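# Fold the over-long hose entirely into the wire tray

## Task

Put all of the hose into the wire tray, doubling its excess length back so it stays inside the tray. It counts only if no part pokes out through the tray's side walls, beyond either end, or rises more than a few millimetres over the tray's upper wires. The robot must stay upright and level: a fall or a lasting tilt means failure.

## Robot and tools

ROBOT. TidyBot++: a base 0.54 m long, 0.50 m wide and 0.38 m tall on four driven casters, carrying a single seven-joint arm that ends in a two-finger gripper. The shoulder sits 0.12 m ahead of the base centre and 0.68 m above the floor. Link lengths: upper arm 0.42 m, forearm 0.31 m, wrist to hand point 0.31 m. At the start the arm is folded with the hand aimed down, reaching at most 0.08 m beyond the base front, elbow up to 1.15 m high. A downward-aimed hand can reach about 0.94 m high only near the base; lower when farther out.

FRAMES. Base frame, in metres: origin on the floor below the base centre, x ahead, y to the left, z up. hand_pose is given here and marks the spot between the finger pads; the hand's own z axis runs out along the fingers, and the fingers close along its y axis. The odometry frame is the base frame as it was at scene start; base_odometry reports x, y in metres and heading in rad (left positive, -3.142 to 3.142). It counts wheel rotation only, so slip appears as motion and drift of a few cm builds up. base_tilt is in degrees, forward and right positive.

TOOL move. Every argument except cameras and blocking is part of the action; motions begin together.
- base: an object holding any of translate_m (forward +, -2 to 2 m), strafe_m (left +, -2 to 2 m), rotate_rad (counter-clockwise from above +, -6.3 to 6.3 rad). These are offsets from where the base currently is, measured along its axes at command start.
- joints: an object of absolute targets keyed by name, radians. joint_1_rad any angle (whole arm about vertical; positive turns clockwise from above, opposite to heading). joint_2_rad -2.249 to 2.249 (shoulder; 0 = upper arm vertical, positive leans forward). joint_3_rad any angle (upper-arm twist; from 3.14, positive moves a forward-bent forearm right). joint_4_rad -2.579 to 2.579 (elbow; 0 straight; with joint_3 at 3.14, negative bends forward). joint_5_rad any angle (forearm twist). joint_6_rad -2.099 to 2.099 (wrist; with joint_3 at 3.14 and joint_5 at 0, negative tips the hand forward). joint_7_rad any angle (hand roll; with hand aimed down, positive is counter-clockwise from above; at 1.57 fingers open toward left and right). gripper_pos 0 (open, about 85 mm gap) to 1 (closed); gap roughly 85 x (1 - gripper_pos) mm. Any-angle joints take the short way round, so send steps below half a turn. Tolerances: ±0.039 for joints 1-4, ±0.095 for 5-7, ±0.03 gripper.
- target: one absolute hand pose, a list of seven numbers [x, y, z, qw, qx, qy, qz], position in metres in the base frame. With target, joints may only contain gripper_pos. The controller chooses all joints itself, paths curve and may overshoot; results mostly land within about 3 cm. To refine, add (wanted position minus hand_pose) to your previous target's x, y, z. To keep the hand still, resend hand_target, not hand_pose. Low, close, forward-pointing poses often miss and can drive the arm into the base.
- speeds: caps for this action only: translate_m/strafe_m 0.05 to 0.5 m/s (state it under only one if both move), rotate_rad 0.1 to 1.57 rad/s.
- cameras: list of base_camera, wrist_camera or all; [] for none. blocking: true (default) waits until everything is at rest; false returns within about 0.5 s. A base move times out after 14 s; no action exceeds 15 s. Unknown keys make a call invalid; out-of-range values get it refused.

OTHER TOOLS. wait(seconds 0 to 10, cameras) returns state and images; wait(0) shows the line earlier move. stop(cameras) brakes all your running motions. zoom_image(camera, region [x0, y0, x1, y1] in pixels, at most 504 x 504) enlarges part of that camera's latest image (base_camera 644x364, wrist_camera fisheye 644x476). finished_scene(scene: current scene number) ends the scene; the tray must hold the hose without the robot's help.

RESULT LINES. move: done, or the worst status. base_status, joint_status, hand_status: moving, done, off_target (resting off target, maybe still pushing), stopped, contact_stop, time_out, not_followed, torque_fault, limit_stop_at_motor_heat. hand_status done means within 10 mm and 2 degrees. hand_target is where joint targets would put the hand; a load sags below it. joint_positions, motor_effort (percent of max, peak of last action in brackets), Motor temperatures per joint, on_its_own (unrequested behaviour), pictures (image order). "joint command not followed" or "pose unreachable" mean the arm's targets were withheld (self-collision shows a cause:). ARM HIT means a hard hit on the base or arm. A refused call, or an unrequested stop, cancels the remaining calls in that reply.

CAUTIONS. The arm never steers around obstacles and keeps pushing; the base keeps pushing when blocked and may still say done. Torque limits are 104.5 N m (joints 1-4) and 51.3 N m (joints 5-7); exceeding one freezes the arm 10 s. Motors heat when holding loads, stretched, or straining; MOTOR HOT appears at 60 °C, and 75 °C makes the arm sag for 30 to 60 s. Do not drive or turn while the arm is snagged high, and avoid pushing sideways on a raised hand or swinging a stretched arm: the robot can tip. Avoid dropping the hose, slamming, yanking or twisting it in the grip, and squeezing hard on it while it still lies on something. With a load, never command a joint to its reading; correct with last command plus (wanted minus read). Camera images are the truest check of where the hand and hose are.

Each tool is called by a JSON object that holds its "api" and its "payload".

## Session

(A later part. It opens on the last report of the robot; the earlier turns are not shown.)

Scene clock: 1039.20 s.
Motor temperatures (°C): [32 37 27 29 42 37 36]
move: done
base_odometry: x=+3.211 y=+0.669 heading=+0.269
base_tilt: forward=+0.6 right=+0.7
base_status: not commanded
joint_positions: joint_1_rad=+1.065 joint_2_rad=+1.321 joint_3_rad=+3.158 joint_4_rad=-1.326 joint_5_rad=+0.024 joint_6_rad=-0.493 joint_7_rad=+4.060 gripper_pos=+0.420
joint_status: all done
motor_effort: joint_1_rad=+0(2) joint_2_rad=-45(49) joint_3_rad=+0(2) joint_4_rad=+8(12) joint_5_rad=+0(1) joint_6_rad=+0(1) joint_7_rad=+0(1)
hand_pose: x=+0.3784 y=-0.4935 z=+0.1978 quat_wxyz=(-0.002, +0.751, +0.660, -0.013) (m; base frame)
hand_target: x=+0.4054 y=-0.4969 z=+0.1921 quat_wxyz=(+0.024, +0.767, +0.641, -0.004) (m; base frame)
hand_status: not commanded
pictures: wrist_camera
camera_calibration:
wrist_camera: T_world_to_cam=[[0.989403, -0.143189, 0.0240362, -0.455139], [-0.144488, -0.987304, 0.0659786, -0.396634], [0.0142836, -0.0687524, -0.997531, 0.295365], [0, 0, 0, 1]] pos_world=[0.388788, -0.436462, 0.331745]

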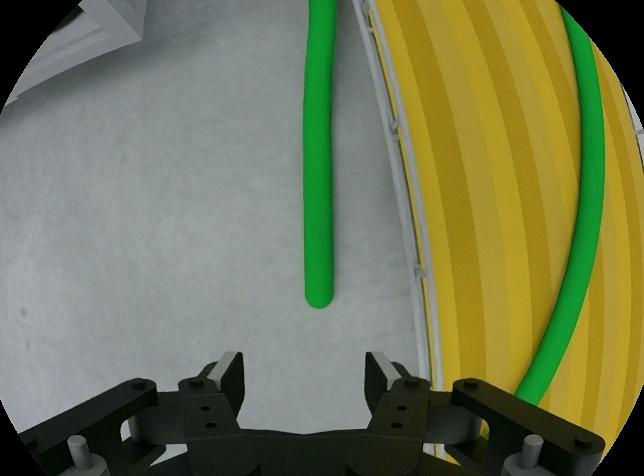

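{"api": "move", "payload": {"joints": {"joint_1_rad": 1.029, "joint_2_rad": 1.4625, "joint_3_rad": 3.14, "joint_4_rad": -1.328, "joint_5_rad": 0, "joint_6_rad": -0.303, "joint_7_rad": 4.0, "gripper_pos": 0.12}, "cameras": ["wrist_camera"]}}

Scene clock: 1070.27 s.
Motor temperatures (°C): [32 37 27 29 42 37 36]
move: done
base_odometry: x=+3.211 y=+0.669 heading=+0.269
base_tilt: forward=+0.5 right=+0.6
base_status: not commanded
joint_positions: joint_1_rad=+1.041 joint_2_rad=+1.450 joint_3_rad=+3.158 joint_4_rad=-1.326 joint_5_rad=+0.024 joint_6_rad=-0.348 joint_7_rad=+4.045 gripper_pos=+0.120
joint_status: all done
motor_effort: joint_1_rad=+0(2) joint_2_rad=-44(49) joint_3_rad=+1(2) joint_4_rad=+6(8) joint_5_rad=+0(1) joint_6_rad=+0(1) joint_7_rad=+0(1)
hand_pose: x=+0.3801 y=-0.4675 z=+0.1276 quat_wxyz=(+0.006, +0.747, +0.665, -0.014) (m; base frame)
hand_target: x=+0.4002 y=-0.4626 z=+0.1212 quat_wxyz=(+0.024, +0.765, +0.644, -0.003) (m; base frame)
hand_status: not commanded
pictures: wrist_camera
camera_calibration:
wrist_camera: T_world_to_cam=[[0.990956, -0.129223, 0.036156, -0.447092], [-0.131684, -0.988303, 0.076924, -0.37283], [0.0257927, -0.0809895, -0.996381, 0.216817], [0, 0, 0, 1]] pos_world=[0.388361, -0.408684, 0.260877]

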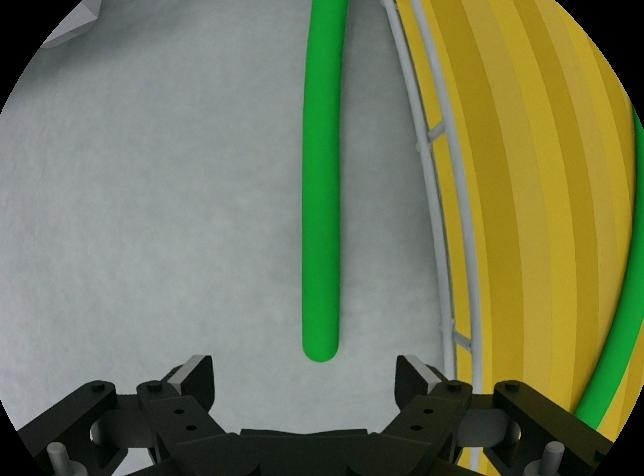

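{"api": "move", "payload": {"joints": {"joint_1_rad": 1.023, "joint_2_rad": 1.60, "joint_3_rad": 3.14, "joint_4_rad": -1.27, "joint_5_rad": 0, "joint_6_rad": -0.226, "joint_7_rad": 3.995, "gripper_pos": 0.12}, "cameras": ["wrist_camera"]}}

Scene clock: 1091.43 s.
Motor temperatures (°C): [32 37 27 29 42 37 36]
move: done
base_odometry: x=+3.211 y=+0.669 heading=+0.269
base_tilt: forward=+0.5 right=+0.6
base_status: not commanded
joint_positions: joint_1_rad=+1.038 joint_2_rad=+1.588 joint_3_rad=+3.158 joint_4_rad=-1.283 joint_5_rad=+0.024 joint_6_rad=-0.270 joint_7_rad=+4.040 gripper_pos=+0.120
joint_status: all done
motor_effort: joint_1_rad=+0(2) joint_2_rad=-43(47) joint_3_rad=+0(2) joint_4_rad=+4(6) joint_5_rad=+0(1) joint_6_rad=+0(2) joint_7_rad=+1(2)
hand_pose: x=+0.3664 y=-0.4401 z=+0.0602 quat_wxyz=(-0.002, +0.747, +0.665, -0.011) (m; base frame)
hand_target: x=+0.3913 y=-0.4419 z=+0.0557 quat_wxyz=(+0.023, +0.764, +0.644, -0.003) (m; base frame)
hand_status: not commanded
pictures: wrist_camera
camera_calibration:
wrist_camera: T_world_to_cam=[[0.991212, -0.12946, 0.0271955, -0.427136], [-0.130942, -0.989412, 0.0626015, -0.342217], [0.0188031, -0.0656124, -0.997668, 0.161662], [0, 0, 0, 1]] pos_world=[0.375531, -0.383284, 0.194325]

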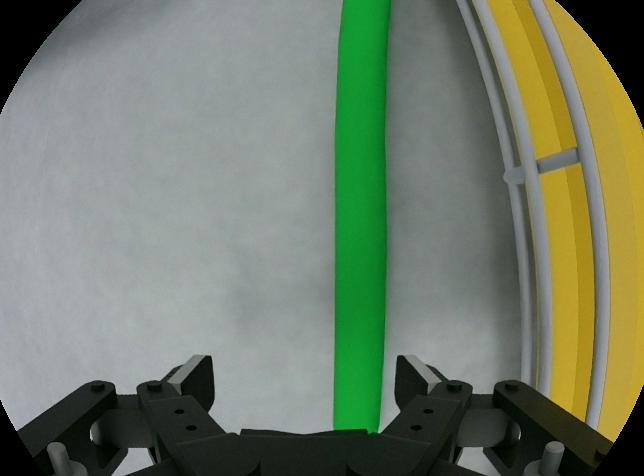

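{"api": "move", "payload": {"joints": {"joint_1_rad": 1.023, "joint_2_rad": 1.684, "joint_4_rad": -1.1805, "joint_6_rad": -0.229, "joint_7_rad": 3.995}, "cameras": ["wrist_camera"]}}

Scene clock: 1117.07 s.
Motor temperatures (°C): [32 38 27 29 42 37 36]
move: done
base_odometry: x=+3.211 y=+0.669 heading=+0.269
base_tilt: forward=+0.5 right=+0.6
base_status: not commanded
joint_positions: joint_1_rad=+1.038 joint_2_rad=+1.668 joint_3_rad=+3.158 joint_4_rad=-1.192 joint_5_rad=+0.024 joint_6_rad=-0.269 joint_7_rad=+4.039 gripper_pos=+0.120
joint_status: all done
motor_effort: joint_1_rad=+0(2) joint_2_rad=-43(45) joint_3_rad=-1(1) joint_4_rad=+4(6) joint_5_rad=+0(0) joint_6_rad=+0(1) joint_7_rad=+0(1)
hand_pose: x=+0.3691 y=-0.4443 z=+0.0276 quat_wxyz=(+0.004, +0.746, +0.665, -0.012) (m; base frame)
hand_target: x=+0.3913 y=-0.4419 z=+0.0210 quat_wxyz=(+0.024, +0.764, +0.644, -0.003) (m; base frame)
hand_status: not commanded
pictures: wrist_camera
camera_calibration:
wrist_camera: T_world_to_cam=[[0.991192, -0.127866, 0.0344794, -0.428965], [-0.130067, -0.988906, 0.0717423, -0.344353], [0.0249235, -0.0755951, -0.996827, 0.122137], [0, 0, 0, 1]] pos_world=[0.377354, -0.38615, 0.161244]

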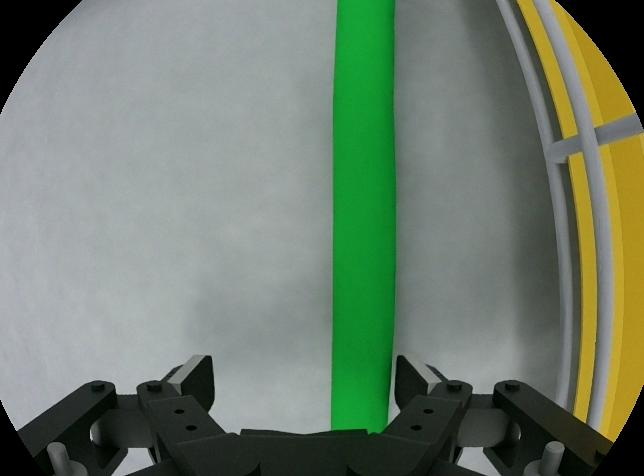

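{"api": "move", "payload": {"joints": {"gripper_pos": 0.85}, "cameras": ["wrist_camera"]}}

Scene clock: 1119.47 s.
Motor temperatures (°C): [32 38 27 29 42 37 36]
move: off_target
base_odometry: x=+3.211 y=+0.669 heading=+0.269
base_tilt: forward=+0.6 right=+0.6
base_status: not commanded
joint_positions: joint_1_rad=+1.033 joint_2_rad=+1.666 joint_3_rad=+3.157 joint_4_rad=-1.191 joint_5_rad=+0.024 joint_6_rad=-0.267 joint_7_rad=+4.039 gripper_pos=+0.766
joint_status: gripper_pos off_target (ended at +0.766, target +0.850)
motor_effort: joint_1_rad=+0(1) joint_2_rad=-42(43) joint_3_rad=+1(2) joint_4_rad=+6(8) joint_5_rad=+0(1) joint_6_rad=+3(5) joint_7_rad=+1(1)
hand_pose: x=+0.3729 y=-0.4455 z=+0.0286 quat_wxyz=(+0.007, +0.745, +0.667, -0.012) (m; base frame)
hand_target: x=+0.3913 y=-0.4419 z=+0.0210 quat_wxyz=(+0.024, +0.764, +0.644, -0.003) (m; base frame)
hand_status: not commanded
pictures: wrist_camera
camera_calibration:
wrist_camera: T_world_to_cam=[[0.991555, -0.12379, 0.0386652, -0.431341], [-0.126447, -0.989046, 0.0761562, -0.346682], [0.0288142, -0.0804021, -0.996346, 0.11932], [0, 0, 0, 1]] pos_world=[0.380423, -0.386687, 0.161964]

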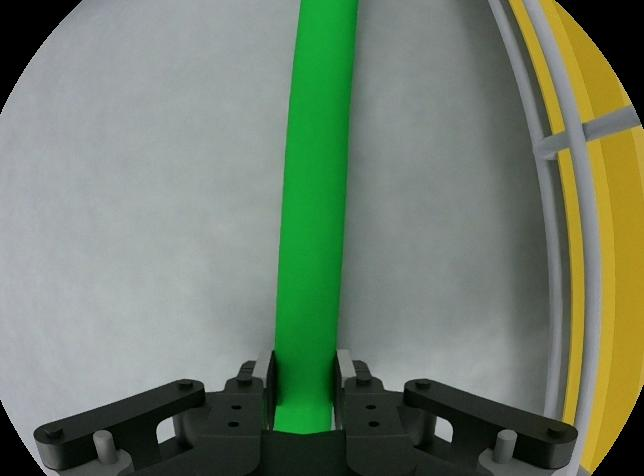

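{"api": "move", "payload": {"joints": {"joint_1_rad": 1.0476, "joint_2_rad": 1.4246, "joint_4_rad": -1.4238, "joint_6_rad": -0.2452, "joint_7_rad": 4.02}, "cameras": ["wrist_camera"]}}

{"api": "move", "payload": {"joints": {"joint_1_rad": 1.0476, "joint_2_rad": 1.1768, "joint_4_rad": -1.572, "joint_6_rad": -0.3447, "joint_7_rad": 4.02}, "cameras": ["wrist_camera", "base_camera"]}}

Scene clock: 1129.93 s.
Motor temperatures (°C): [32 38 27 29 42 37 36]
move: done
base_odometry: x=+3.211 y=+0.669 heading=+0.269
base_tilt: forward=+0.5 right=+0.6
base_status: not commanded
joint_positions: joint_1_rad=+1.034 joint_2_rad=+1.424 joint_3_rad=+3.152 joint_4_rad=-1.408 joint_5_rad=+0.024 joint_6_rad=-0.262 joint_7_rad=+4.039 gripper_pos=+0.766
joint_status: all done
motor_effort: joint_1_rad=+1(2) joint_2_rad=-45(47) joint_3_rad=+1(2) joint_4_rad=+6(8) joint_5_rad=+0(1) joint_6_rad=+1(3) joint_7_rad=+0(2)
hand_pose: x=+0.3821 y=-0.4559 z=+0.1327 quat_wxyz=(+0.021, +0.746, +0.665, -0.013) (m; base frame)
hand_target: x=+0.3819 y=-0.4511 z=+0.1313 quat_wxyz=(+0.024, +0.764, +0.645, -0.003) (m; base frame)
hand_status: not commanded
pictures: wrist_camera
camera_calibration:
wrist_camera: T_world_to_cam=[[0.990249, -0.125584, 0.0602926, -0.449012], [-0.130964, -0.986765, 0.0956184, -0.363562], [0.0474865, -0.102582, -0.99359, 0.204307], [0, 0, 0, 1]] pos_world=[0.387319, -0.39418, 0.264832]

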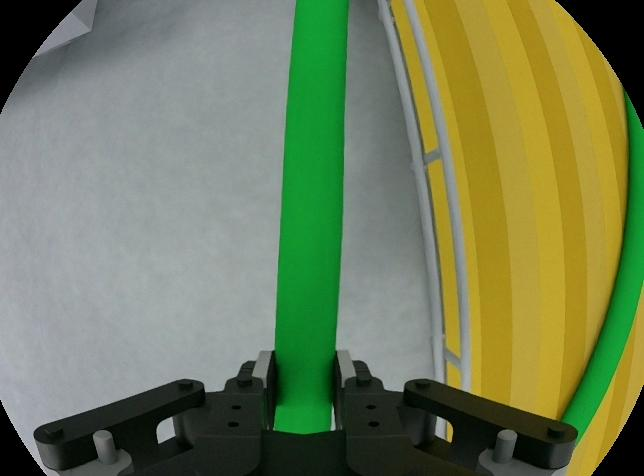

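Scene clock: 1131.47 s.
Motor temperatures (°C): [32 38 27 29 42 37 36]
move: done
base_odometry: x=+3.211 y=+0.669 heading=+0.269
base_tilt: forward=+0.6 right=+0.6
base_status: not commanded
joint_positions: joint_1_rad=+1.034 joint_2_rad=+1.171 joint_3_rad=+3.152 joint_4_rad=-1.558 joint_5_rad=+0.024 joint_6_rad=-0.307 joint_7_rad=+4.039 gripper_pos=+0.767
joint_status: all done
motor_effort: joint_1_rad=+0(2) joint_2_rad=-45(49) joint_3_rad=+1(3) joint_4_rad=+7(10) joint_5_rad=-1(1) joint_6_rad=+1(3) joint_7_rad=+0(1)
hand_pose: x=+0.3923 y=-0.4737 z=+0.2479 quat_wxyz=(+0.050, +0.746, +0.663, -0.019) (m; base frame)
hand_target: x=+0.3827 y=-0.4526 z=+0.2420 quat_wxyz=(+0.024, +0.764, +0.645, -0.004) (m; base frame)
hand_status: not commanded
pictures: base_camera, wrist_camera
camera_calibration:
wrist_camera: T_world_to_cam=[[0.987564, -0.124153, 0.0964496, -0.475465], [-0.137121, -0.980305, 0.142129, -0.396823], [0.0769043, -0.153587, -0.985138, 0.278726], [0, 0, 0, 1]] pos_world=[0.393704, -0.405229, 0.376842]

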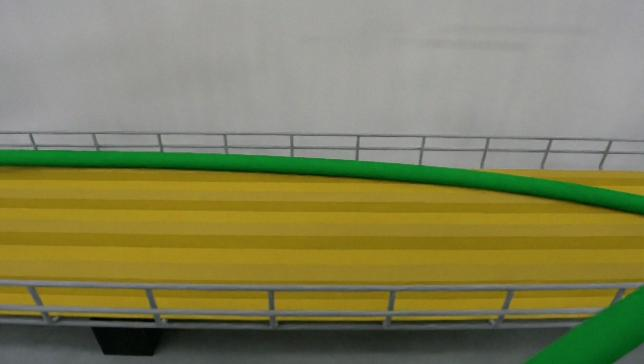

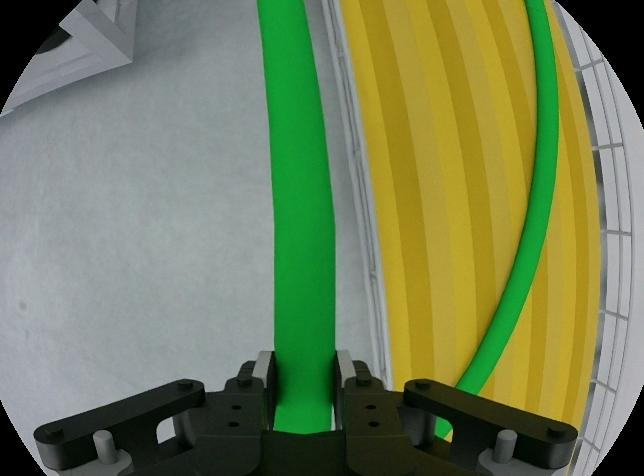

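{"api": "move", "payload": {"joints": {"joint_1_rad": 0.853, "joint_2_rad": 1.327, "joint_4_rad": -1.063, "joint_6_rad": -0.703, "joint_7_rad": 3.972}, "cameras": ["wrist_camera", "base_camera"]}}

Scene clock: 1143.70 s.
Motor temperatures (°C): [32 38 27 28 42 37 36]
move: done
base_odometry: x=+3.211 y=+0.669 heading=+0.269
base_tilt: forward=+0.5 right=+0.6
base_status: not commanded
joint_positions: joint_1_rad=+0.860 joint_2_rad=+1.310 joint_3_rad=+3.152 joint_4_rad=-1.082 joint_5_rad=+0.024 joint_6_rad=-0.654 joint_7_rad=+4.021 gripper_pos=+0.767
joint_status: all done
motor_effort: joint_1_rad=+0(3) joint_2_rad=-51(52) joint_3_rad=+1(2) joint_4_rad=+12(13) joint_5_rad=-1(1) joint_6_rad=+1(3) joint_7_rad=+0(1)
hand_pose: x=+0.5358 y=-0.4989 z=+0.2500 quat_wxyz=(+0.046, +0.694, +0.719, -0.017) (m; base frame)
hand_target: x=+0.5404 y=-0.4791 z=+0.2428 quat_wxyz=(+0.024, +0.715, +0.699, -0.001) (m; base frame)
hand_status: not commanded
pictures: base_camera, wrist_camera
camera_calibration:
wrist_camera: T_world_to_cam=[[0.996018, 0.0269888, 0.0849749, -0.546766], [0.0151446, -0.990447, 0.13706, -0.487496], [0.0878622, -0.135228, -0.986911, 0.269546], [0, 0, 0, 1]] pos_world=[0.528289, -0.431632, 0.379295]

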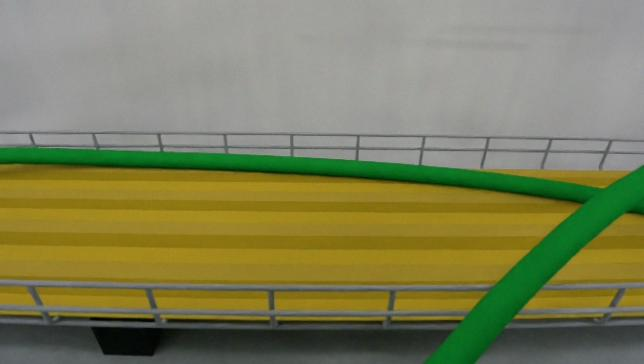

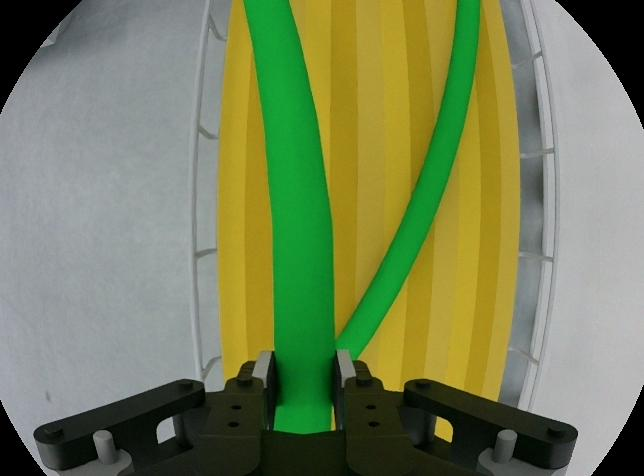

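{"api": "move", "payload": {"joints": {"joint_1_rad": 0.886, "joint_2_rad": 1.566, "joint_4_rad": -0.878, "joint_6_rad": -0.65, "joint_7_rad": 4.005}, "cameras": ["wrist_camera", "base_camera"]}}

Scene clock: 1153.90 s.
Motor temperatures (°C): [32 38 27 29 42 37 36]
move: done
base_odometry: x=+3.211 y=+0.669 heading=+0.269
base_tilt: forward=+0.5 right=+0.6
base_status: not commanded
joint_positions: joint_1_rad=+0.876 joint_2_rad=+1.553 joint_3_rad=+3.152 joint_4_rad=-0.896 joint_5_rad=+0.024 joint_6_rad=-0.656 joint_7_rad=+4.021 gripper_pos=+0.767
joint_status: all done
motor_effort: joint_1_rad=+0(2) joint_2_rad=-50(53) joint_3_rad=+0(1) joint_4_rad=+11(13) joint_5_rad=+0(1) joint_6_rad=+1(2) joint_7_rad=+0(1)
hand_pose: x=+0.5172 y=-0.4921 z=+0.1362 quat_wxyz=(+0.017, +0.699, +0.715, -0.015) (m; base frame)
hand_target: x=+0.5240 y=-0.4924 z=+0.1320 quat_wxyz=(+0.024, +0.715, +0.699, -0.001) (m; base frame)
hand_status: not commanded
pictures: base_camera, wrist_camera
camera_calibration:
wrist_camera: T_world_to_cam=[[0.998776, 0.0101216, 0.0484191, -0.523523], [0.00557138, -0.995632, 0.0932028, -0.456558], [0.049151, -0.0928189, -0.994469, 0.20171], [0, 0, 0, 1]] pos_world=[0.515511, -0.430542, 0.268496]

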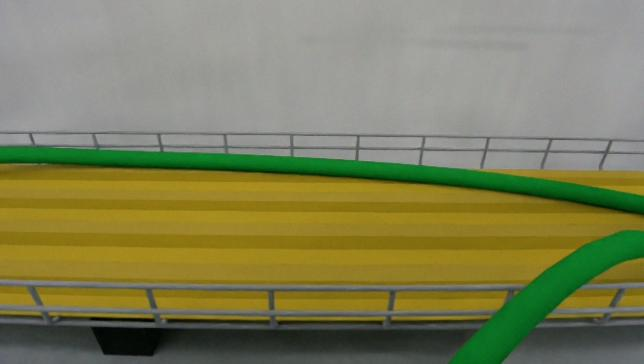

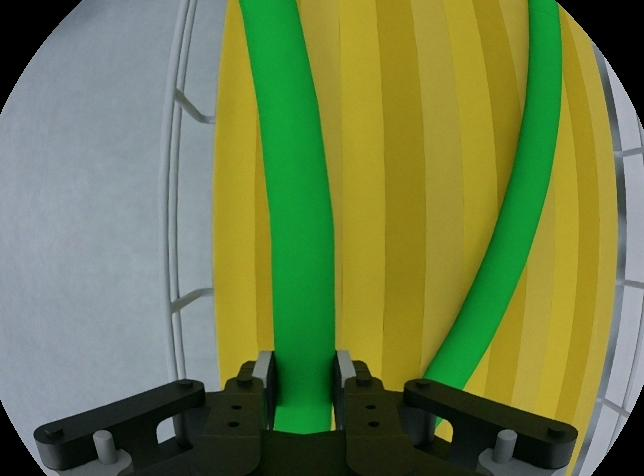

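{"api": "move", "payload": {"joints": {"joint_1_rad": 0.895, "joint_2_rad": 1.662, "joint_4_rad": -0.795, "joint_6_rad": -0.637, "joint_7_rad": 4.014}, "cameras": ["wrist_camera", "base_camera"]}}

Scene clock: 1163.40 s.
Motor temperatures (°C): [32 38 27 29 42 37 36]
move: done
base_odometry: x=+3.211 y=+0.669 heading=+0.269
base_tilt: forward=+0.5 right=+0.6
base_status: not commanded
joint_positions: joint_1_rad=+0.883 joint_2_rad=+1.642 joint_3_rad=+3.152 joint_4_rad=-0.808 joint_5_rad=+0.024 joint_6_rad=-0.656 joint_7_rad=+4.021 gripper_pos=+0.767
joint_status: all done
motor_effort: joint_1_rad=+0(2) joint_2_rad=-49(51) joint_3_rad=+0(1) joint_4_rad=+11(13) joint_5_rad=+0(1) joint_6_rad=+1(3) joint_7_rad=+0(1)
hand_pose: x=+0.5124 y=-0.4934 z=+0.0983 quat_wxyz=(+0.016, +0.701, +0.713, -0.015) (m; base frame)
hand_target: x=+0.5164 y=-0.4922 z=+0.0891 quat_wxyz=(+0.024, +0.715, +0.699, -0.002) (m; base frame)
hand_status: not commanded
pictures: base_camera, wrist_camera
camera_calibration:
wrist_camera: T_world_to_cam=[[0.998871, 0.0035433, 0.0473637, -0.520094], [-0.000824127, -0.99577, 0.0918744, -0.450947], [0.0474889, -0.0918097, -0.994644, 0.165563], [0, 0, 0, 1]] pos_world=[0.511273, -0.431997, 0.23074]

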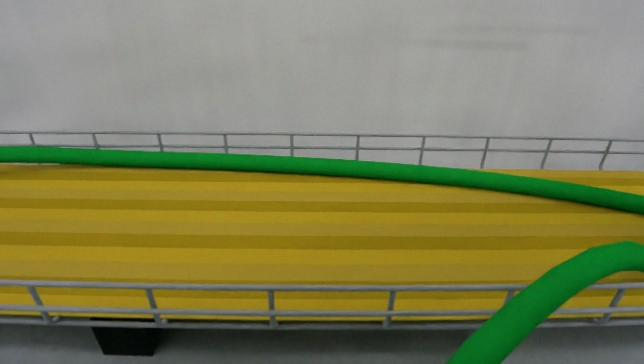

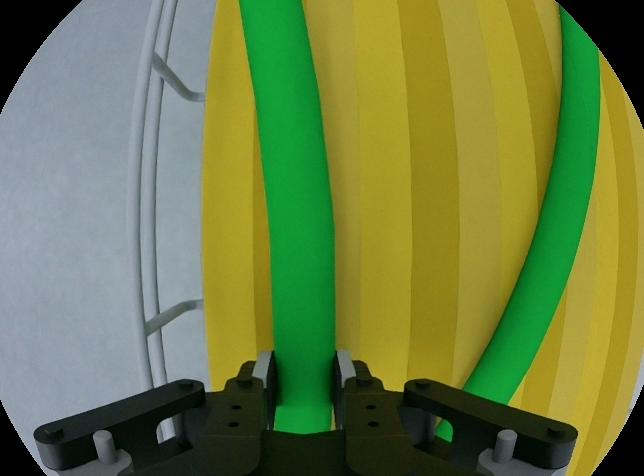

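{"api": "move", "payload": {"joints": {"gripper_pos": 0.45}, "cameras": ["wrist_camera", "base_camera"]}}

Scene clock: 1167.93 s.
Motor temperatures (°C): [32 38 27 29 42 37 36]
move: done
base_odometry: x=+3.211 y=+0.669 heading=+0.269
base_tilt: forward=+0.5 right=+0.6
base_status: not commanded
joint_positions: joint_1_rad=+0.883 joint_2_rad=+1.642 joint_3_rad=+3.152 joint_4_rad=-0.807 joint_5_rad=+0.024 joint_6_rad=-0.656 joint_7_rad=+4.021 gripper_pos=+0.450
joint_status: all done
motor_effort: joint_1_rad=+1(1) joint_2_rad=-48(49) joint_3_rad=+1(2) joint_4_rad=+10(11) joint_5_rad=+1(1) joint_6_rad=+0(1) joint_7_rad=+0(1)
hand_pose: x=+0.5128 y=-0.4939 z=+0.0986 quat_wxyz=(+0.017, +0.701, +0.713, -0.015) (m; base frame)
hand_target: x=+0.5164 y=-0.4922 z=+0.0891 quat_wxyz=(+0.024, +0.715, +0.699, -0.002) (m; base frame)
hand_status: not commanded
pictures: base_camera, wrist_camera
camera_calibration:
wrist_camera: T_world_to_cam=[[0.998838, 0.00359503, 0.0480505, -0.520512], [-0.000876235, -0.995693, 0.09271, -0.451446], [0.0481768, -0.0926444, -0.994533, 0.164955], [0, 0, 0, 1]] pos_world=[0.511565, -0.432349, 0.230918]

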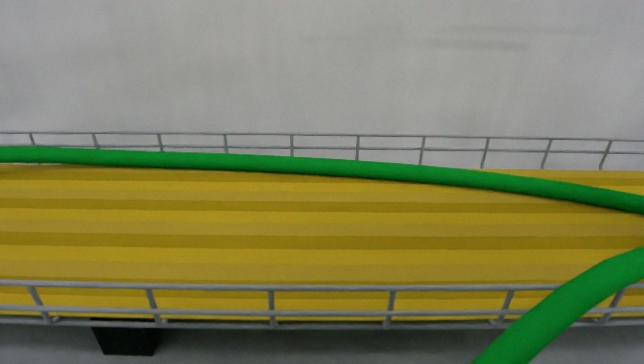

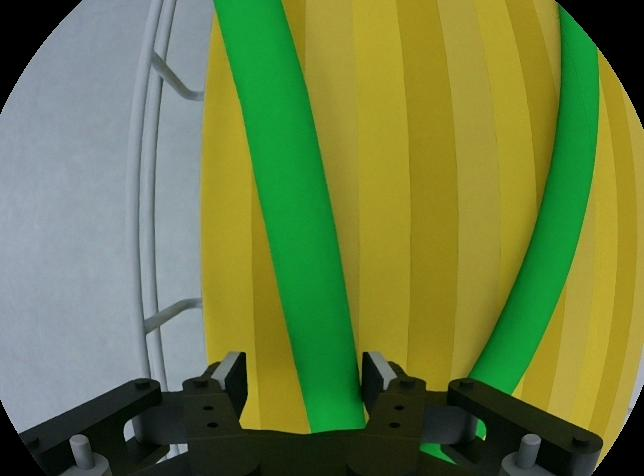

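{"api": "move", "payload": {"joints": {"gripper_pos": 0.25}, "cameras": ["wrist_camera"]}}

{"api": "move", "payload": {"joints": {"joint_1_rad": 0.895, "joint_2_rad": 1.322, "joint_4_rad": -1.079, "joint_6_rad": -0.693, "joint_7_rad": 4.014}, "cameras": ["wrist_camera", "base_camera"]}}

Scene clock: 1176.53 s.
Motor temperatures (°C): [32 38 27 29 42 37 36]
move: done
base_odometry: x=+3.211 y=+0.669 heading=+0.269
base_tilt: forward=+0.6 right=+0.6
base_status: not commanded
joint_positions: joint_1_rad=+0.883 joint_2_rad=+1.642 joint_3_rad=+3.152 joint_4_rad=-0.807 joint_5_rad=+0.024 joint_6_rad=-0.656 joint_7_rad=+4.021 gripper_pos=+0.250
joint_status: all done
motor_effort: joint_1_rad=+0(1) joint_2_rad=-49(49) joint_3_rad=+1(1) joint_4_rad=+10(10) joint_5_rad=+0(1) joint_6_rad=+1(1) joint_7_rad=+0(1)
hand_pose: x=+0.5128 y=-0.4939 z=+0.0986 quat_wxyz=(+0.017, +0.701, +0.713, -0.015) (m; base frame)
hand_target: x=+0.5164 y=-0.4922 z=+0.0891 quat_wxyz=(+0.024, +0.715, +0.699, -0.002) (m; base frame)
hand_status: not commanded
pictures: wrist_camera
camera_calibration:
wrist_camera: T_world_to_cam=[[0.998838, 0.00359503, 0.0480505, -0.520512], [-0.000876235, -0.995693, 0.09271, -0.451446], [0.0481768, -0.0926444, -0.994533, 0.164955], [0, 0, 0, 1]] pos_world=[0.511565, -0.432349, 0.230918]

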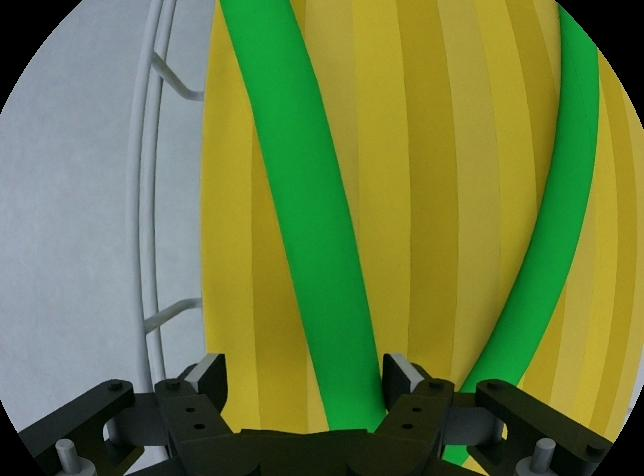

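Scene clock: 1178.30 s.
Motor temperatures (°C): [32 38 27 29 42 37 36]
move: done
base_odometry: x=+3.211 y=+0.669 heading=+0.269
base_tilt: forward=+0.6 right=+0.6
base_status: not commanded
joint_positions: joint_1_rad=+0.883 joint_2_rad=+1.306 joint_3_rad=+3.152 joint_4_rad=-1.057 joint_5_rad=+0.024 joint_6_rad=-0.656 joint_7_rad=+4.021 gripper_pos=+0.250
joint_status: all done
motor_effort: joint_1_rad=+0(2) joint_2_rad=-50(53) joint_3_rad=-1(1) joint_4_rad=+12(12) joint_5_rad=+0(1) joint_6_rad=+1(2) joint_7_rad=+0(2)
hand_pose: x=+0.5334 y=-0.5198 z=+0.2589 quat_wxyz=(+0.059, +0.701, +0.710, -0.019) (m; base frame)
hand_target: x=+0.5178 y=-0.4938 z=+0.2425 quat_wxyz=(+0.024, +0.715, +0.699, -0.002) (m; base frame)
hand_status: not commanded
pictures: base_camera, wrist_camera
camera_calibration:
wrist_camera: T_world_to_cam=[[0.994736, 0.00590632, 0.102297, -0.559389], [-0.0103955, -0.987369, 0.158094, -0.499605], [0.101939, -0.158325, -0.982111, 0.254947], [0, 0, 0, 1]] pos_world=[0.525262, -0.449626, 0.386595]

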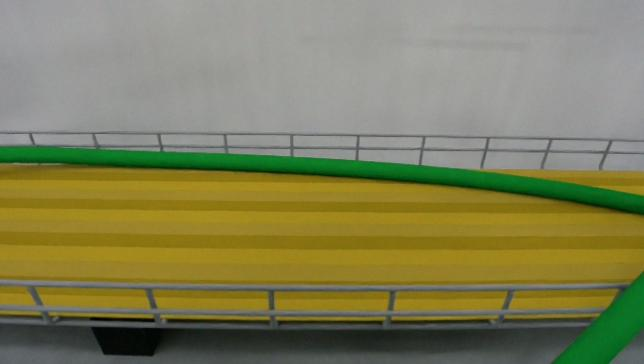

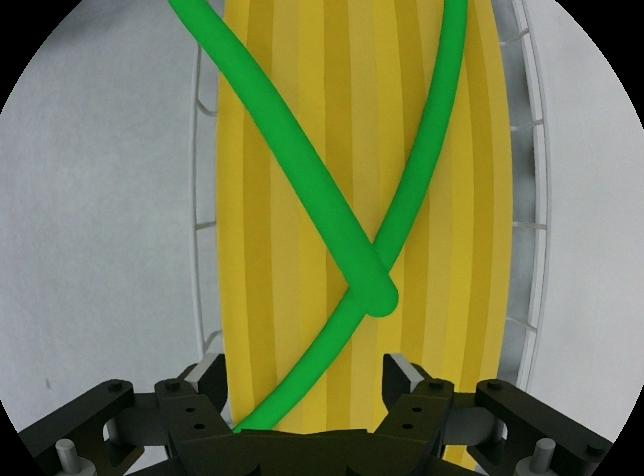

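{"api": "move", "payload": {"joints": {"joint_1_rad": 0.2, "joint_2_rad": 0.3, "joint_3_rad": 3.14, "joint_4_rad": -1.5, "joint_5_rad": 0.0, "joint_6_rad": -1.2, "joint_7_rad": 3.3}, "cameras": ["wrist_camera", "base_camera"]}}

Scene clock: 1185.00 s.
Motor temperatures (°C): [32 38 27 29 42 37 36]
move: done
base_odometry: x=+3.211 y=+0.669 heading=+0.269
base_tilt: forward=+0.5 right=+0.6
base_status: not commanded
joint_positions: joint_1_rad=+0.212 joint_2_rad=+0.295 joint_3_rad=+3.150 joint_4_rad=-1.473 joint_5_rad=+0.024 joint_6_rad=-1.150 joint_7_rad=+3.348 gripper_pos=+0.250
joint_status: all done
motor_effort: joint_1_rad=-1(4) joint_2_rad=-30(53) joint_3_rad=+0(4) joint_4_rad=+17(18) joint_5_rad=+0(2) joint_6_rad=+2(3) joint_7_rad=+0(1)
hand_pose: x=+0.6053 y=-0.1145 z=+0.7194 quat_wxyz=(+0.101, +0.705, +0.700, +0.050) (m; base frame)
hand_target: x=+0.5843 y=-0.0922 z=+0.7042 quat_wxyz=(+0.058, +0.719, +0.691, +0.041) (m; base frame)
hand_status: not commanded
pictures: base_camera, wrist_camera
camera_calibration:
wrist_camera: T_world_to_cam=[[0.966611, -0.00956135, 0.256069, -0.775779], [-0.040231, -0.992573, 0.114802, -0.122902], [0.25307, -0.121271, -0.959817, 0.660793], [0, 0, 0, 1]] pos_world=[0.577705, -0.0492712, 0.847003]

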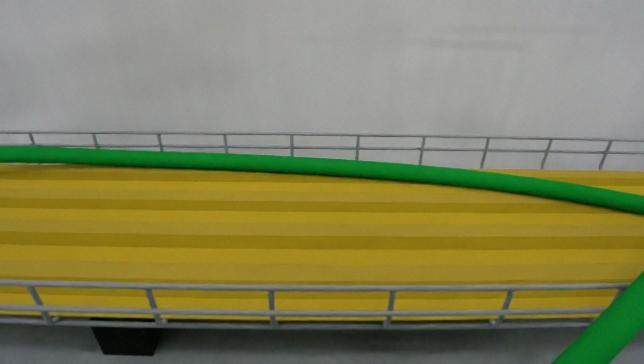

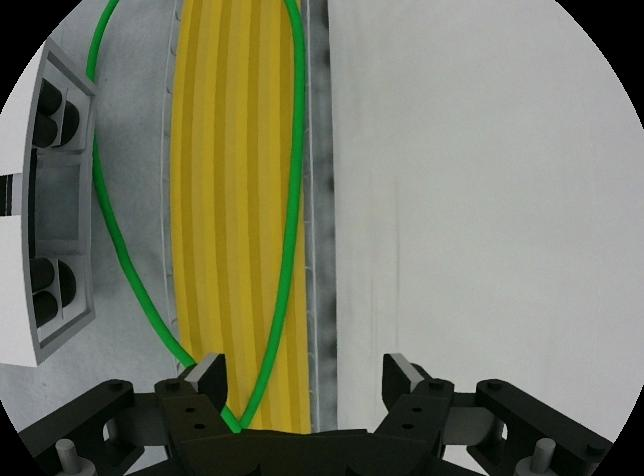

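{"api": "move", "payload": {"base": {"translate_m": -0.2}, "speeds": {"translate_m": 0.2}, "joints": {"joint_1_rad": -0.3, "joint_2_rad": 0.3, "joint_3_rad": 3.14, "joint_4_rad": -1.5, "joint_5_rad": 0.0, "joint_6_rad": -1.2, "joint_7_rad": 2.8}, "cameras": ["wrist_camera", "base_camera"]}}

Scene clock: 1232.80 s.
Motor temperatures (°C): [32 37 27 29 42 37 36]
move: done
base_odometry: x=+3.018 y=+0.615 heading=+0.269
base_tilt: forward=+0.5 right=+0.5
base_status: done
joint_positions: joint_1_rad=-0.291 joint_2_rad=+0.291 joint_3_rad=+3.149 joint_4_rad=-1.477 joint_5_rad=+0.024 joint_6_rad=-1.157 joint_7_rad=+2.846 gripper_pos=+0.250
joint_status: all done
motor_effort: joint_1_rad=+0(2) joint_2_rad=-30(33) joint_3_rad=+0(3) joint_4_rad=+17(18) joint_5_rad=+0(2) joint_6_rad=+2(4) joint_7_rad=+0(2)
hand_pose: x=+0.5966 y=+0.1337 z=+0.7194 quat_wxyz=(+0.063, +0.704, +0.702, +0.089) (m; base frame)
hand_target: x=+0.5716 y=+0.1422 z=+0.7042 quat_wxyz=(+0.031, +0.719, +0.691, +0.063) (m; base frame)
hand_status: not commanded
pictures: base_camera, wrist_camera
camera_calibration:
wrist_camera: T_world_to_cam=[[0.966374, -0.0240178, 0.256018, -0.762904], [-0.0265161, -0.999628, 0.0063103, 0.193872], [0.255771, -0.0128867, -0.966652, 0.681875], [0, 0, 0, 1]] pos_world=[0.567987, 0.184264, 0.853229]

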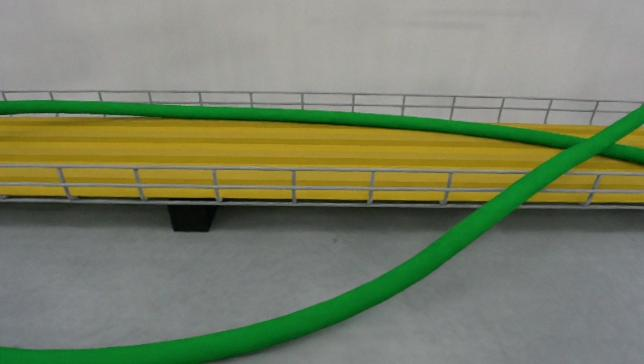

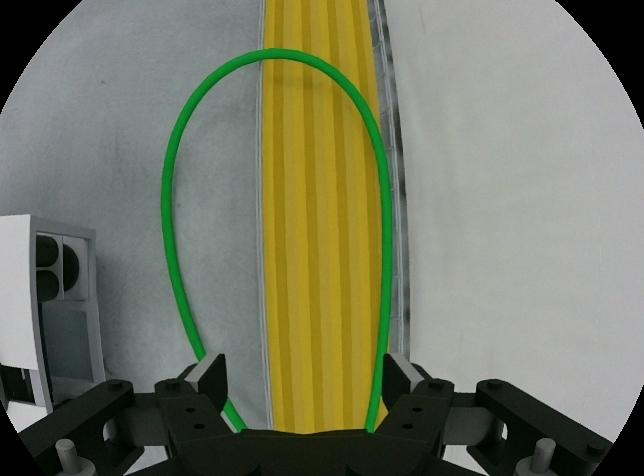

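{"api": "move", "payload": {"base": {"strafe_m": 0.48}, "joints": {"joint_1_rad": 0.109, "joint_2_rad": 1.269, "joint_3_rad": 3.14, "joint_4_rad": -2.12, "joint_5_rad": 0.0, "joint_6_rad": 0.296, "joint_7_rad": 3.028, "gripper_pos": 0.0}, "cameras": ["wrist_camera", "base_camera"]}}

Scene clock: 1279.63 s.
Motor temperatures (°C): [32 37 27 29 42 37 36]
move: done
base_odometry: x=+2.890 y=+1.078 heading=+0.269
base_tilt: forward=+0.5 right=+0.6
base_status: done
joint_positions: joint_1_rad=+0.096 joint_2_rad=+1.252 joint_3_rad=+3.149 joint_4_rad=-2.102 joint_5_rad=+0.024 joint_6_rad=+0.248 joint_7_rad=+2.983 gripper_pos=+0.000
joint_status: all done
motor_effort: joint_1_rad=+0(4) joint_2_rad=-33(39) joint_3_rad=+1(2) joint_4_rad=-3(18) joint_5_rad=+0(2) joint_6_rad=+1(3) joint_7_rad=+1(2)
hand_pose: x=+0.4618 y=-0.0338 z=+0.1954 quat_wxyz=(+0.013, +0.784, +0.620, +0.013) (m; base frame)
hand_target: x=+0.4571 y=-0.0347 z=+0.1912 quat_wxyz=(+0.017, +0.781, +0.624, +0.018) (m; base frame)
hand_status: not commanded
pictures: base_camera, wrist_camera
camera_calibration:
wrist_camera: T_world_to_cam=[[0.966474, -0.243851, 0.0803981, -0.475661], [-0.247849, -0.967797, 0.0440494, 0.122084], [0.0670675, -0.0624992, -0.995789, 0.298851], [0, 0, 0, 1]] pos_world=[0.469929, 0.0208402, 0.330457]

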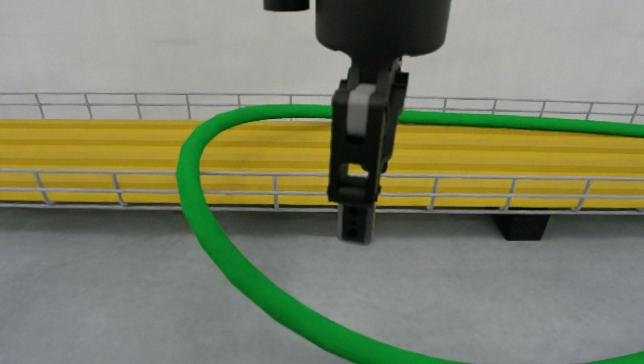

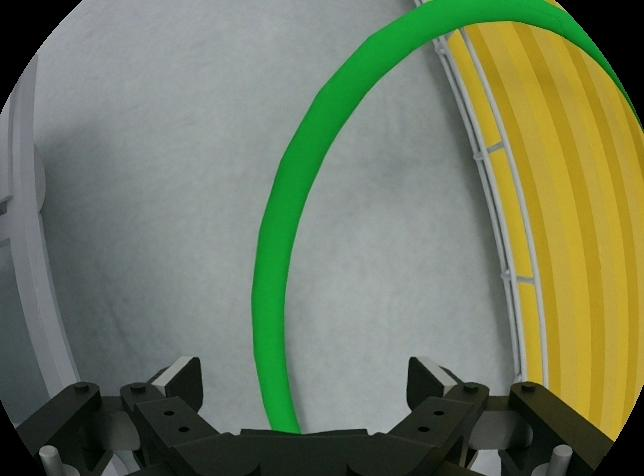

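{"api": "move", "payload": {"joints": {"joint_1_rad": 0.083, "joint_2_rad": 1.5645, "joint_4_rad": -1.95, "joint_6_rad": 0.42, "joint_7_rad": 2.892}, "cameras": ["wrist_camera"]}}

Scene clock: 1299.13 s.
Motor temperatures (°C): [32 37 27 29 42 37 36]
move: done
base_odometry: x=+2.890 y=+1.078 heading=+0.269
base_tilt: forward=+0.6 right=+0.6
base_status: not commanded
joint_positions: joint_1_rad=+0.095 joint_2_rad=+1.551 joint_3_rad=+3.149 joint_4_rad=-1.972 joint_5_rad=+0.024 joint_6_rad=+0.373 joint_7_rad=+2.935 gripper_pos=+0.000
joint_status: all done
motor_effort: joint_1_rad=-1(2) joint_2_rad=-33(35) joint_3_rad=+0(1) joint_4_rad=-6(7) joint_5_rad=+0(0) joint_6_rad=+0(2) joint_7_rad=+1(2)
hand_pose: x=+0.4182 y=-0.0289 z=+0.0870 quat_wxyz=(-0.004, +0.799, +0.602, -0.003) (m; base frame)
hand_target: x=+0.4390 y=-0.0243 z=+0.0808 quat_wxyz=(+0.015, +0.814, +0.580, +0.018) (m; base frame)
hand_status: not commanded
pictures: wrist_camera
camera_calibration:
wrist_camera: T_world_to_cam=[[0.956585, -0.289285, 0.0354874, -0.416889], [-0.290782, -0.955542, 0.0488395, 0.138715], [0.0197812, -0.0570382, -0.998176, 0.214298], [0, 0, 0, 1]] pos_world=[0.434887, 0.0241717, 0.221926]

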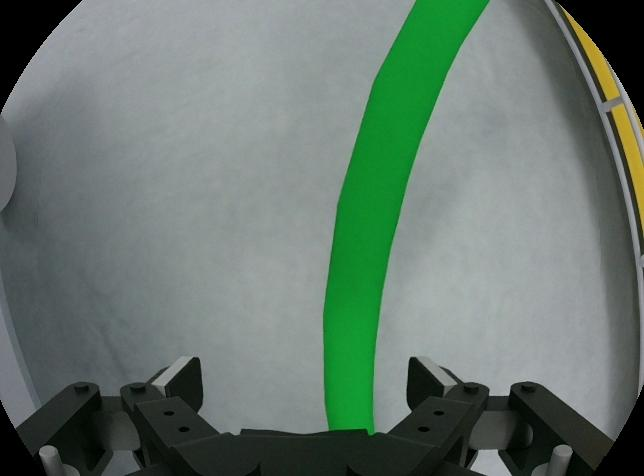

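{"api": "move", "payload": {"joints": {"joint_1_rad": 0.076, "joint_2_rad": 1.68, "joint_4_rad": -1.75, "joint_6_rad": 0.336, "joint_7_rad": 2.935}, "cameras": ["wrist_camera"]}}

Scene clock: 1308.67 s.
Motor temperatures (°C): [32 37 27 29 42 37 36]
move: done
base_odometry: x=+2.890 y=+1.078 heading=+0.269
base_tilt: forward=+0.5 right=+0.6
base_status: not commanded
joint_positions: joint_1_rad=+0.091 joint_2_rad=+1.662 joint_3_rad=+3.149 joint_4_rad=-1.772 joint_5_rad=+0.024 joint_6_rad=+0.373 joint_7_rad=+2.935 gripper_pos=+0.000
joint_status: all done
motor_effort: joint_1_rad=+0(2) joint_2_rad=-34(36) joint_3_rad=+0(1) joint_4_rad=-4(7) joint_5_rad=+0(0) joint_6_rad=+1(2) joint_7_rad=+1(1)
hand_pose: x=+0.4709 y=-0.0324 z=+0.0321 quat_wxyz=(+0.026, +0.796, +0.604, +0.030) (m; base frame)
hand_target: x=+0.4618 y=-0.0238 z=+0.0237 quat_wxyz=(+0.015, +0.799, +0.600, +0.018) (m; base frame)
hand_status: not commanded
pictures: wrist_camera
camera_calibration:
wrist_camera: T_world_to_cam=[[0.951301, -0.282705, 0.122897, -0.466403], [-0.288396, -0.957012, 0.0309181, 0.152806], [0.108873, -0.0648554, -0.991938, 0.115822], [0, 0, 0, 1]] pos_world=[0.475149, 0.0218945, 0.167484]

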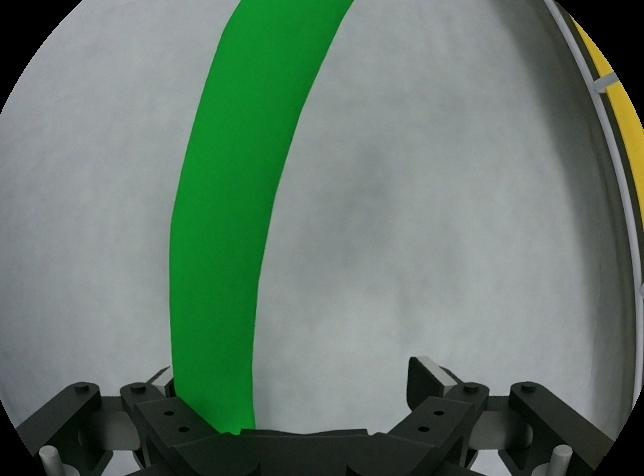

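{"api": "move", "payload": {"joints": {"joint_2_rad": 1.57, "joint_6_rad": 0.255}, "cameras": ["wrist_camera"]}}

{"api": "move", "payload": {"joints": {"joint_2_rad": 1.68}, "cameras": ["wrist_camera"]}}

Scene clock: 1322.97 s.
Motor temperatures (°C): [32 36 27 28 42 37 36]
move: done
base_odometry: x=+2.890 y=+1.078 heading=+0.269
base_tilt: forward=+0.5 right=+0.6
base_status: not commanded
joint_positions: joint_1_rad=+0.091 joint_2_rad=+1.572 joint_3_rad=+3.149 joint_4_rad=-1.771 joint_5_rad=+0.024 joint_6_rad=+0.292 joint_7_rad=+2.935 gripper_pos=+0.000
joint_status: all done
motor_effort: joint_1_rad=-1(1) joint_2_rad=-38(39) joint_3_rad=+0(1) joint_4_rad=-1(4) joint_5_rad=+0(0) joint_6_rad=+3(3) joint_7_rad=+0(1)
hand_pose: x=+0.5031 y=-0.0359 z=+0.0630 quat_wxyz=(+0.030, +0.796, +0.604, +0.033) (m; base frame)
hand_target: x=+0.5068 y=-0.0272 z=+0.0624 quat_wxyz=(+0.025, +0.799, +0.600, +0.029) (m; base frame)
hand_status: not commanded
pictures: wrist_camera
camera_calibration:
wrist_camera: T_world_to_cam=[[0.950028, -0.282417, 0.13299, -0.501854], [-0.288773, -0.956902, 0.0308035, 0.157976], [0.118559, -0.067668, -0.990639, 0.137753], [0, 0, 0, 1]] pos_world=[0.506063, 0.0187569, 0.198339]

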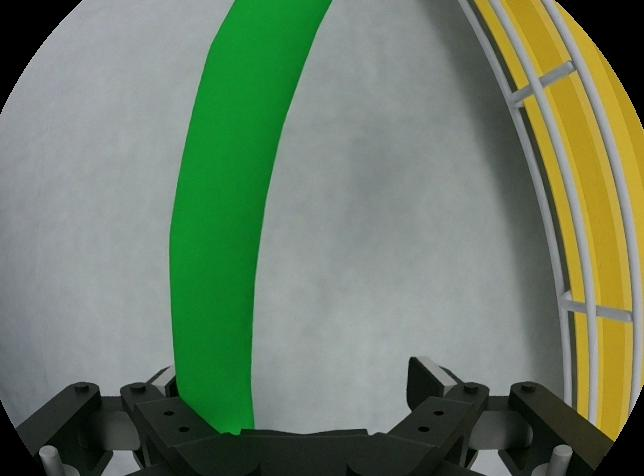

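Scene clock: 1324.17 s.
Motor temperatures (°C): [32 36 27 28 42 37 36]
move: done
base_odometry: x=+2.890 y=+1.078 heading=+0.269
base_tilt: forward=+0.5 right=+0.6
base_status: not commanded
joint_positions: joint_1_rad=+0.089 joint_2_rad=+1.670 joint_3_rad=+3.149 joint_4_rad=-1.766 joint_5_rad=+0.024 joint_6_rad=+0.291 joint_7_rad=+2.935 gripper_pos=+0.000
joint_status: all done
motor_effort: joint_1_rad=-1(1) joint_2_rad=-34(38) joint_3_rad=+0(1) joint_4_rad=-5(5) joint_5_rad=+0(0) joint_6_rad=+0(3) joint_7_rad=+1(1)
hand_pose: x=+0.4442 y=-0.0302 z=+0.0278 quat_wxyz=(-0.001, +0.796, +0.605, -0.001) (m; base frame)
hand_target: x=+0.4367 y=-0.0219 z=+0.0235 quat_wxyz=(-0.012, +0.800, +0.600, -0.012) (m; base frame)
hand_status: not commanded
pictures: wrist_camera
camera_calibration:
wrist_camera: T_world_to_cam=[[0.958483, -0.282018, 0.0421487, -0.440827], [-0.283921, -0.957576, 0.0493633, 0.144833], [0.0264393, -0.0592808, -0.997891, 0.1516], [0, 0, 0, 1]] pos_world=[0.459638, 0.0233543, 0.162711]

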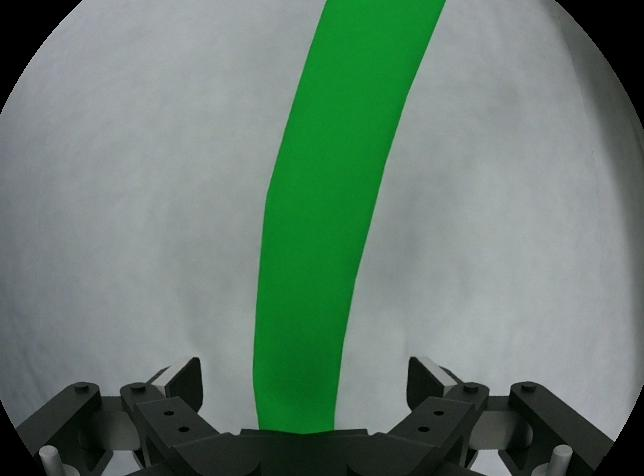

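{"api": "move", "payload": {"joints": {"gripper_pos": 0.85}, "cameras": []}}

Scene clock: 1327.27 s.
Motor temperatures (°C): [32 36 27 28 42 37 36]
move: off_target
base_odometry: x=+2.890 y=+1.078 heading=+0.269
base_tilt: forward=+0.6 right=+0.6
base_status: not commanded
joint_positions: joint_1_rad=+0.089 joint_2_rad=+1.670 joint_3_rad=+3.149 joint_4_rad=-1.766 joint_5_rad=+0.024 joint_6_rad=+0.291 joint_7_rad=+2.935 gripper_pos=+0.770
joint_status: gripper_pos off_target (ended at +0.770, target +0.850)
motor_effort: joint_1_rad=-1(1) joint_2_rad=-34(36) joint_3_rad=-1(1) joint_4_rad=-4(5) joint_5_rad=+0(0) joint_6_rad=+1(2) joint_7_rad=+0(1)
hand_pose: x=+0.4439 y=-0.0302 z=+0.0278 quat_wxyz=(-0.001, +0.796, +0.605, -0.002) (m; base frame)
hand_target: x=+0.4367 y=-0.0219 z=+0.0235 quat_wxyz=(-0.012, +0.800, +0.600, -0.012) (m; base frame)
hand_status: not commanded
pictures: none
No camera images: "cameras" was empty.

{"api": "move", "payload": {"joints": {"joint_1_rad": 0.07, "joint_2_rad": 1.118, "joint_4_rad": -2.098, "joint_6_rad": 0.123, "joint_7_rad": 2.93}, "cameras": ["wrist_camera", "base_camera"]}}

{"api": "move", "payload": {"joints": {"joint_1_rad": -0.169, "joint_2_rad": 1.237, "joint_4_rad": -1.2345, "joint_6_rad": -0.622, "joint_7_rad": 2.89}, "cameras": ["wrist_camera", "base_camera"]}}

Scene clock: 1338.87 s.
Motor temperatures (°C): [32 36 27 28 42 37 36]
move: done
base_odometry: x=+2.890 y=+1.078 heading=+0.269
base_tilt: forward=+0.6 right=+0.5
base_status: not commanded
joint_positions: joint_1_rad=+0.085 joint_2_rad=+1.132 joint_3_rad=+3.149 joint_4_rad=-2.091 joint_5_rad=+0.024 joint_6_rad=+0.157 joint_7_rad=+2.935 gripper_pos=+0.770
joint_status: all done
motor_effort: joint_1_rad=+0(3) joint_2_rad=-37(40) joint_3_rad=+0(3) joint_4_rad=+1(5) joint_5_rad=+0(1) joint_6_rad=+3(4) joint_7_rad=+1(2)
hand_pose: x=+0.4960 y=-0.0338 z=+0.2367 quat_wxyz=(+0.026, +0.795, +0.605, +0.027) (m; base frame)
hand_target: x=+0.4884 y=-0.0237 z=+0.2415 quat_wxyz=(+0.015, +0.799, +0.601, +0.019) (m; base frame)
hand_status: not commanded
pictures: base_camera, wrist_camera
camera_calibration:
wrist_camera: T_world_to_cam=[[0.952711, -0.279838, 0.118462, -0.515363], [-0.285802, -0.957596, 0.0364207, 0.149722], [0.103247, -0.068555, -0.99229, 0.318744], [0, 0, 0, 1]] pos_world=[0.500874, 0.0210067, 0.371884]

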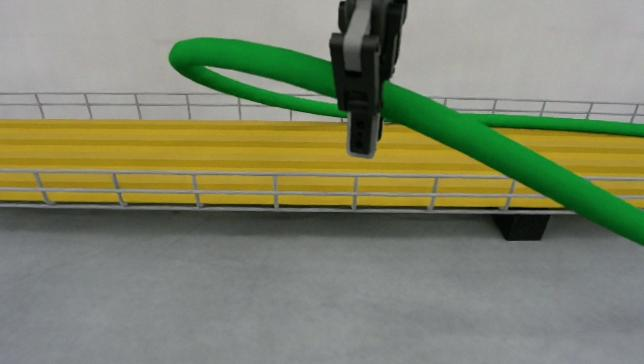

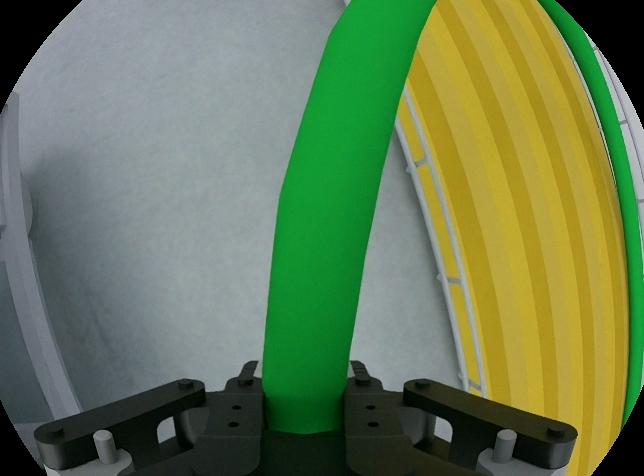

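Scene clock: 1341.30 s.
Motor temperatures (°C): [32 36 27 28 42 37 36]
move: off_target
base_odometry: x=+2.890 y=+1.078 heading=+0.269
base_tilt: forward=+0.6 right=+0.5
base_status: not commanded
joint_positions: joint_1_rad=-0.157 joint_2_rad=+1.234 joint_3_rad=+3.149 joint_4_rad=-1.274 joint_5_rad=+0.024 joint_6_rad=-0.600 joint_7_rad=+2.933 gripper_pos=+0.770
joint_status: joint_4_rad off_target (ended at -1.274, target -1.234); the others done
motor_effort: joint_1_rad=+0(2) joint_2_rad=-51(51) joint_3_rad=+1(1) joint_4_rad=+14(15) joint_5_rad=+1(1) joint_6_rad=+5(6) joint_7_rad=+1(2)
hand_pose: x=+0.7064 y=+0.0854 z=+0.2561 quat_wxyz=(+0.018, +0.719, +0.695, +0.008) (m; base frame)
hand_target: x=+0.7177 y=+0.1045 z=+0.2624 quat_wxyz=(+0.012, +0.735, +0.677, +0.021) (m; base frame)
hand_status: not commanded
pictures: base_camera, wrist_camera
camera_calibration:
wrist_camera: T_world_to_cam=[[0.995509, -0.0478754, 0.0816643, -0.725379], [-0.0530115, -0.996672, 0.0619289, 0.155721], [0.0784276, -0.0659799, -0.994734, 0.342398], [0, 0, 0, 1]] pos_world=[0.703523, 0.143066, 0.390188]

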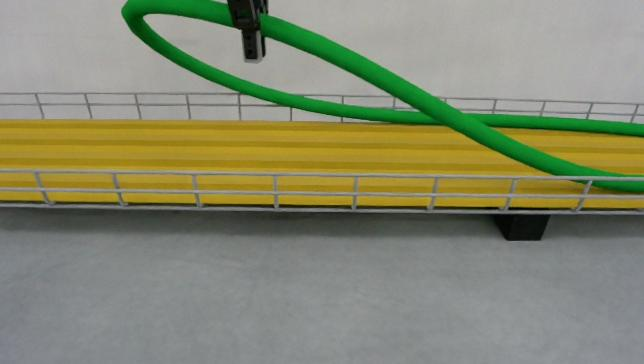

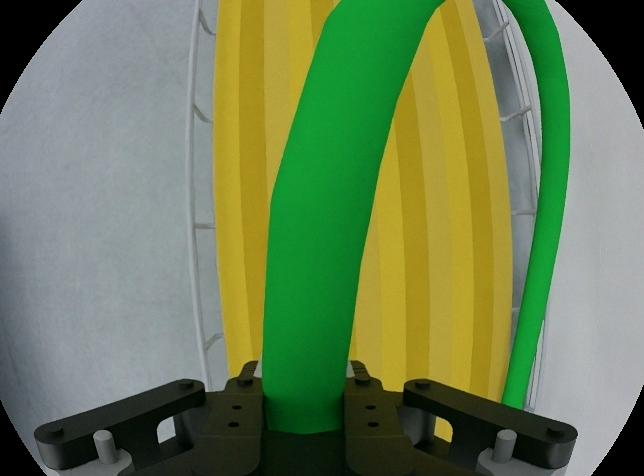

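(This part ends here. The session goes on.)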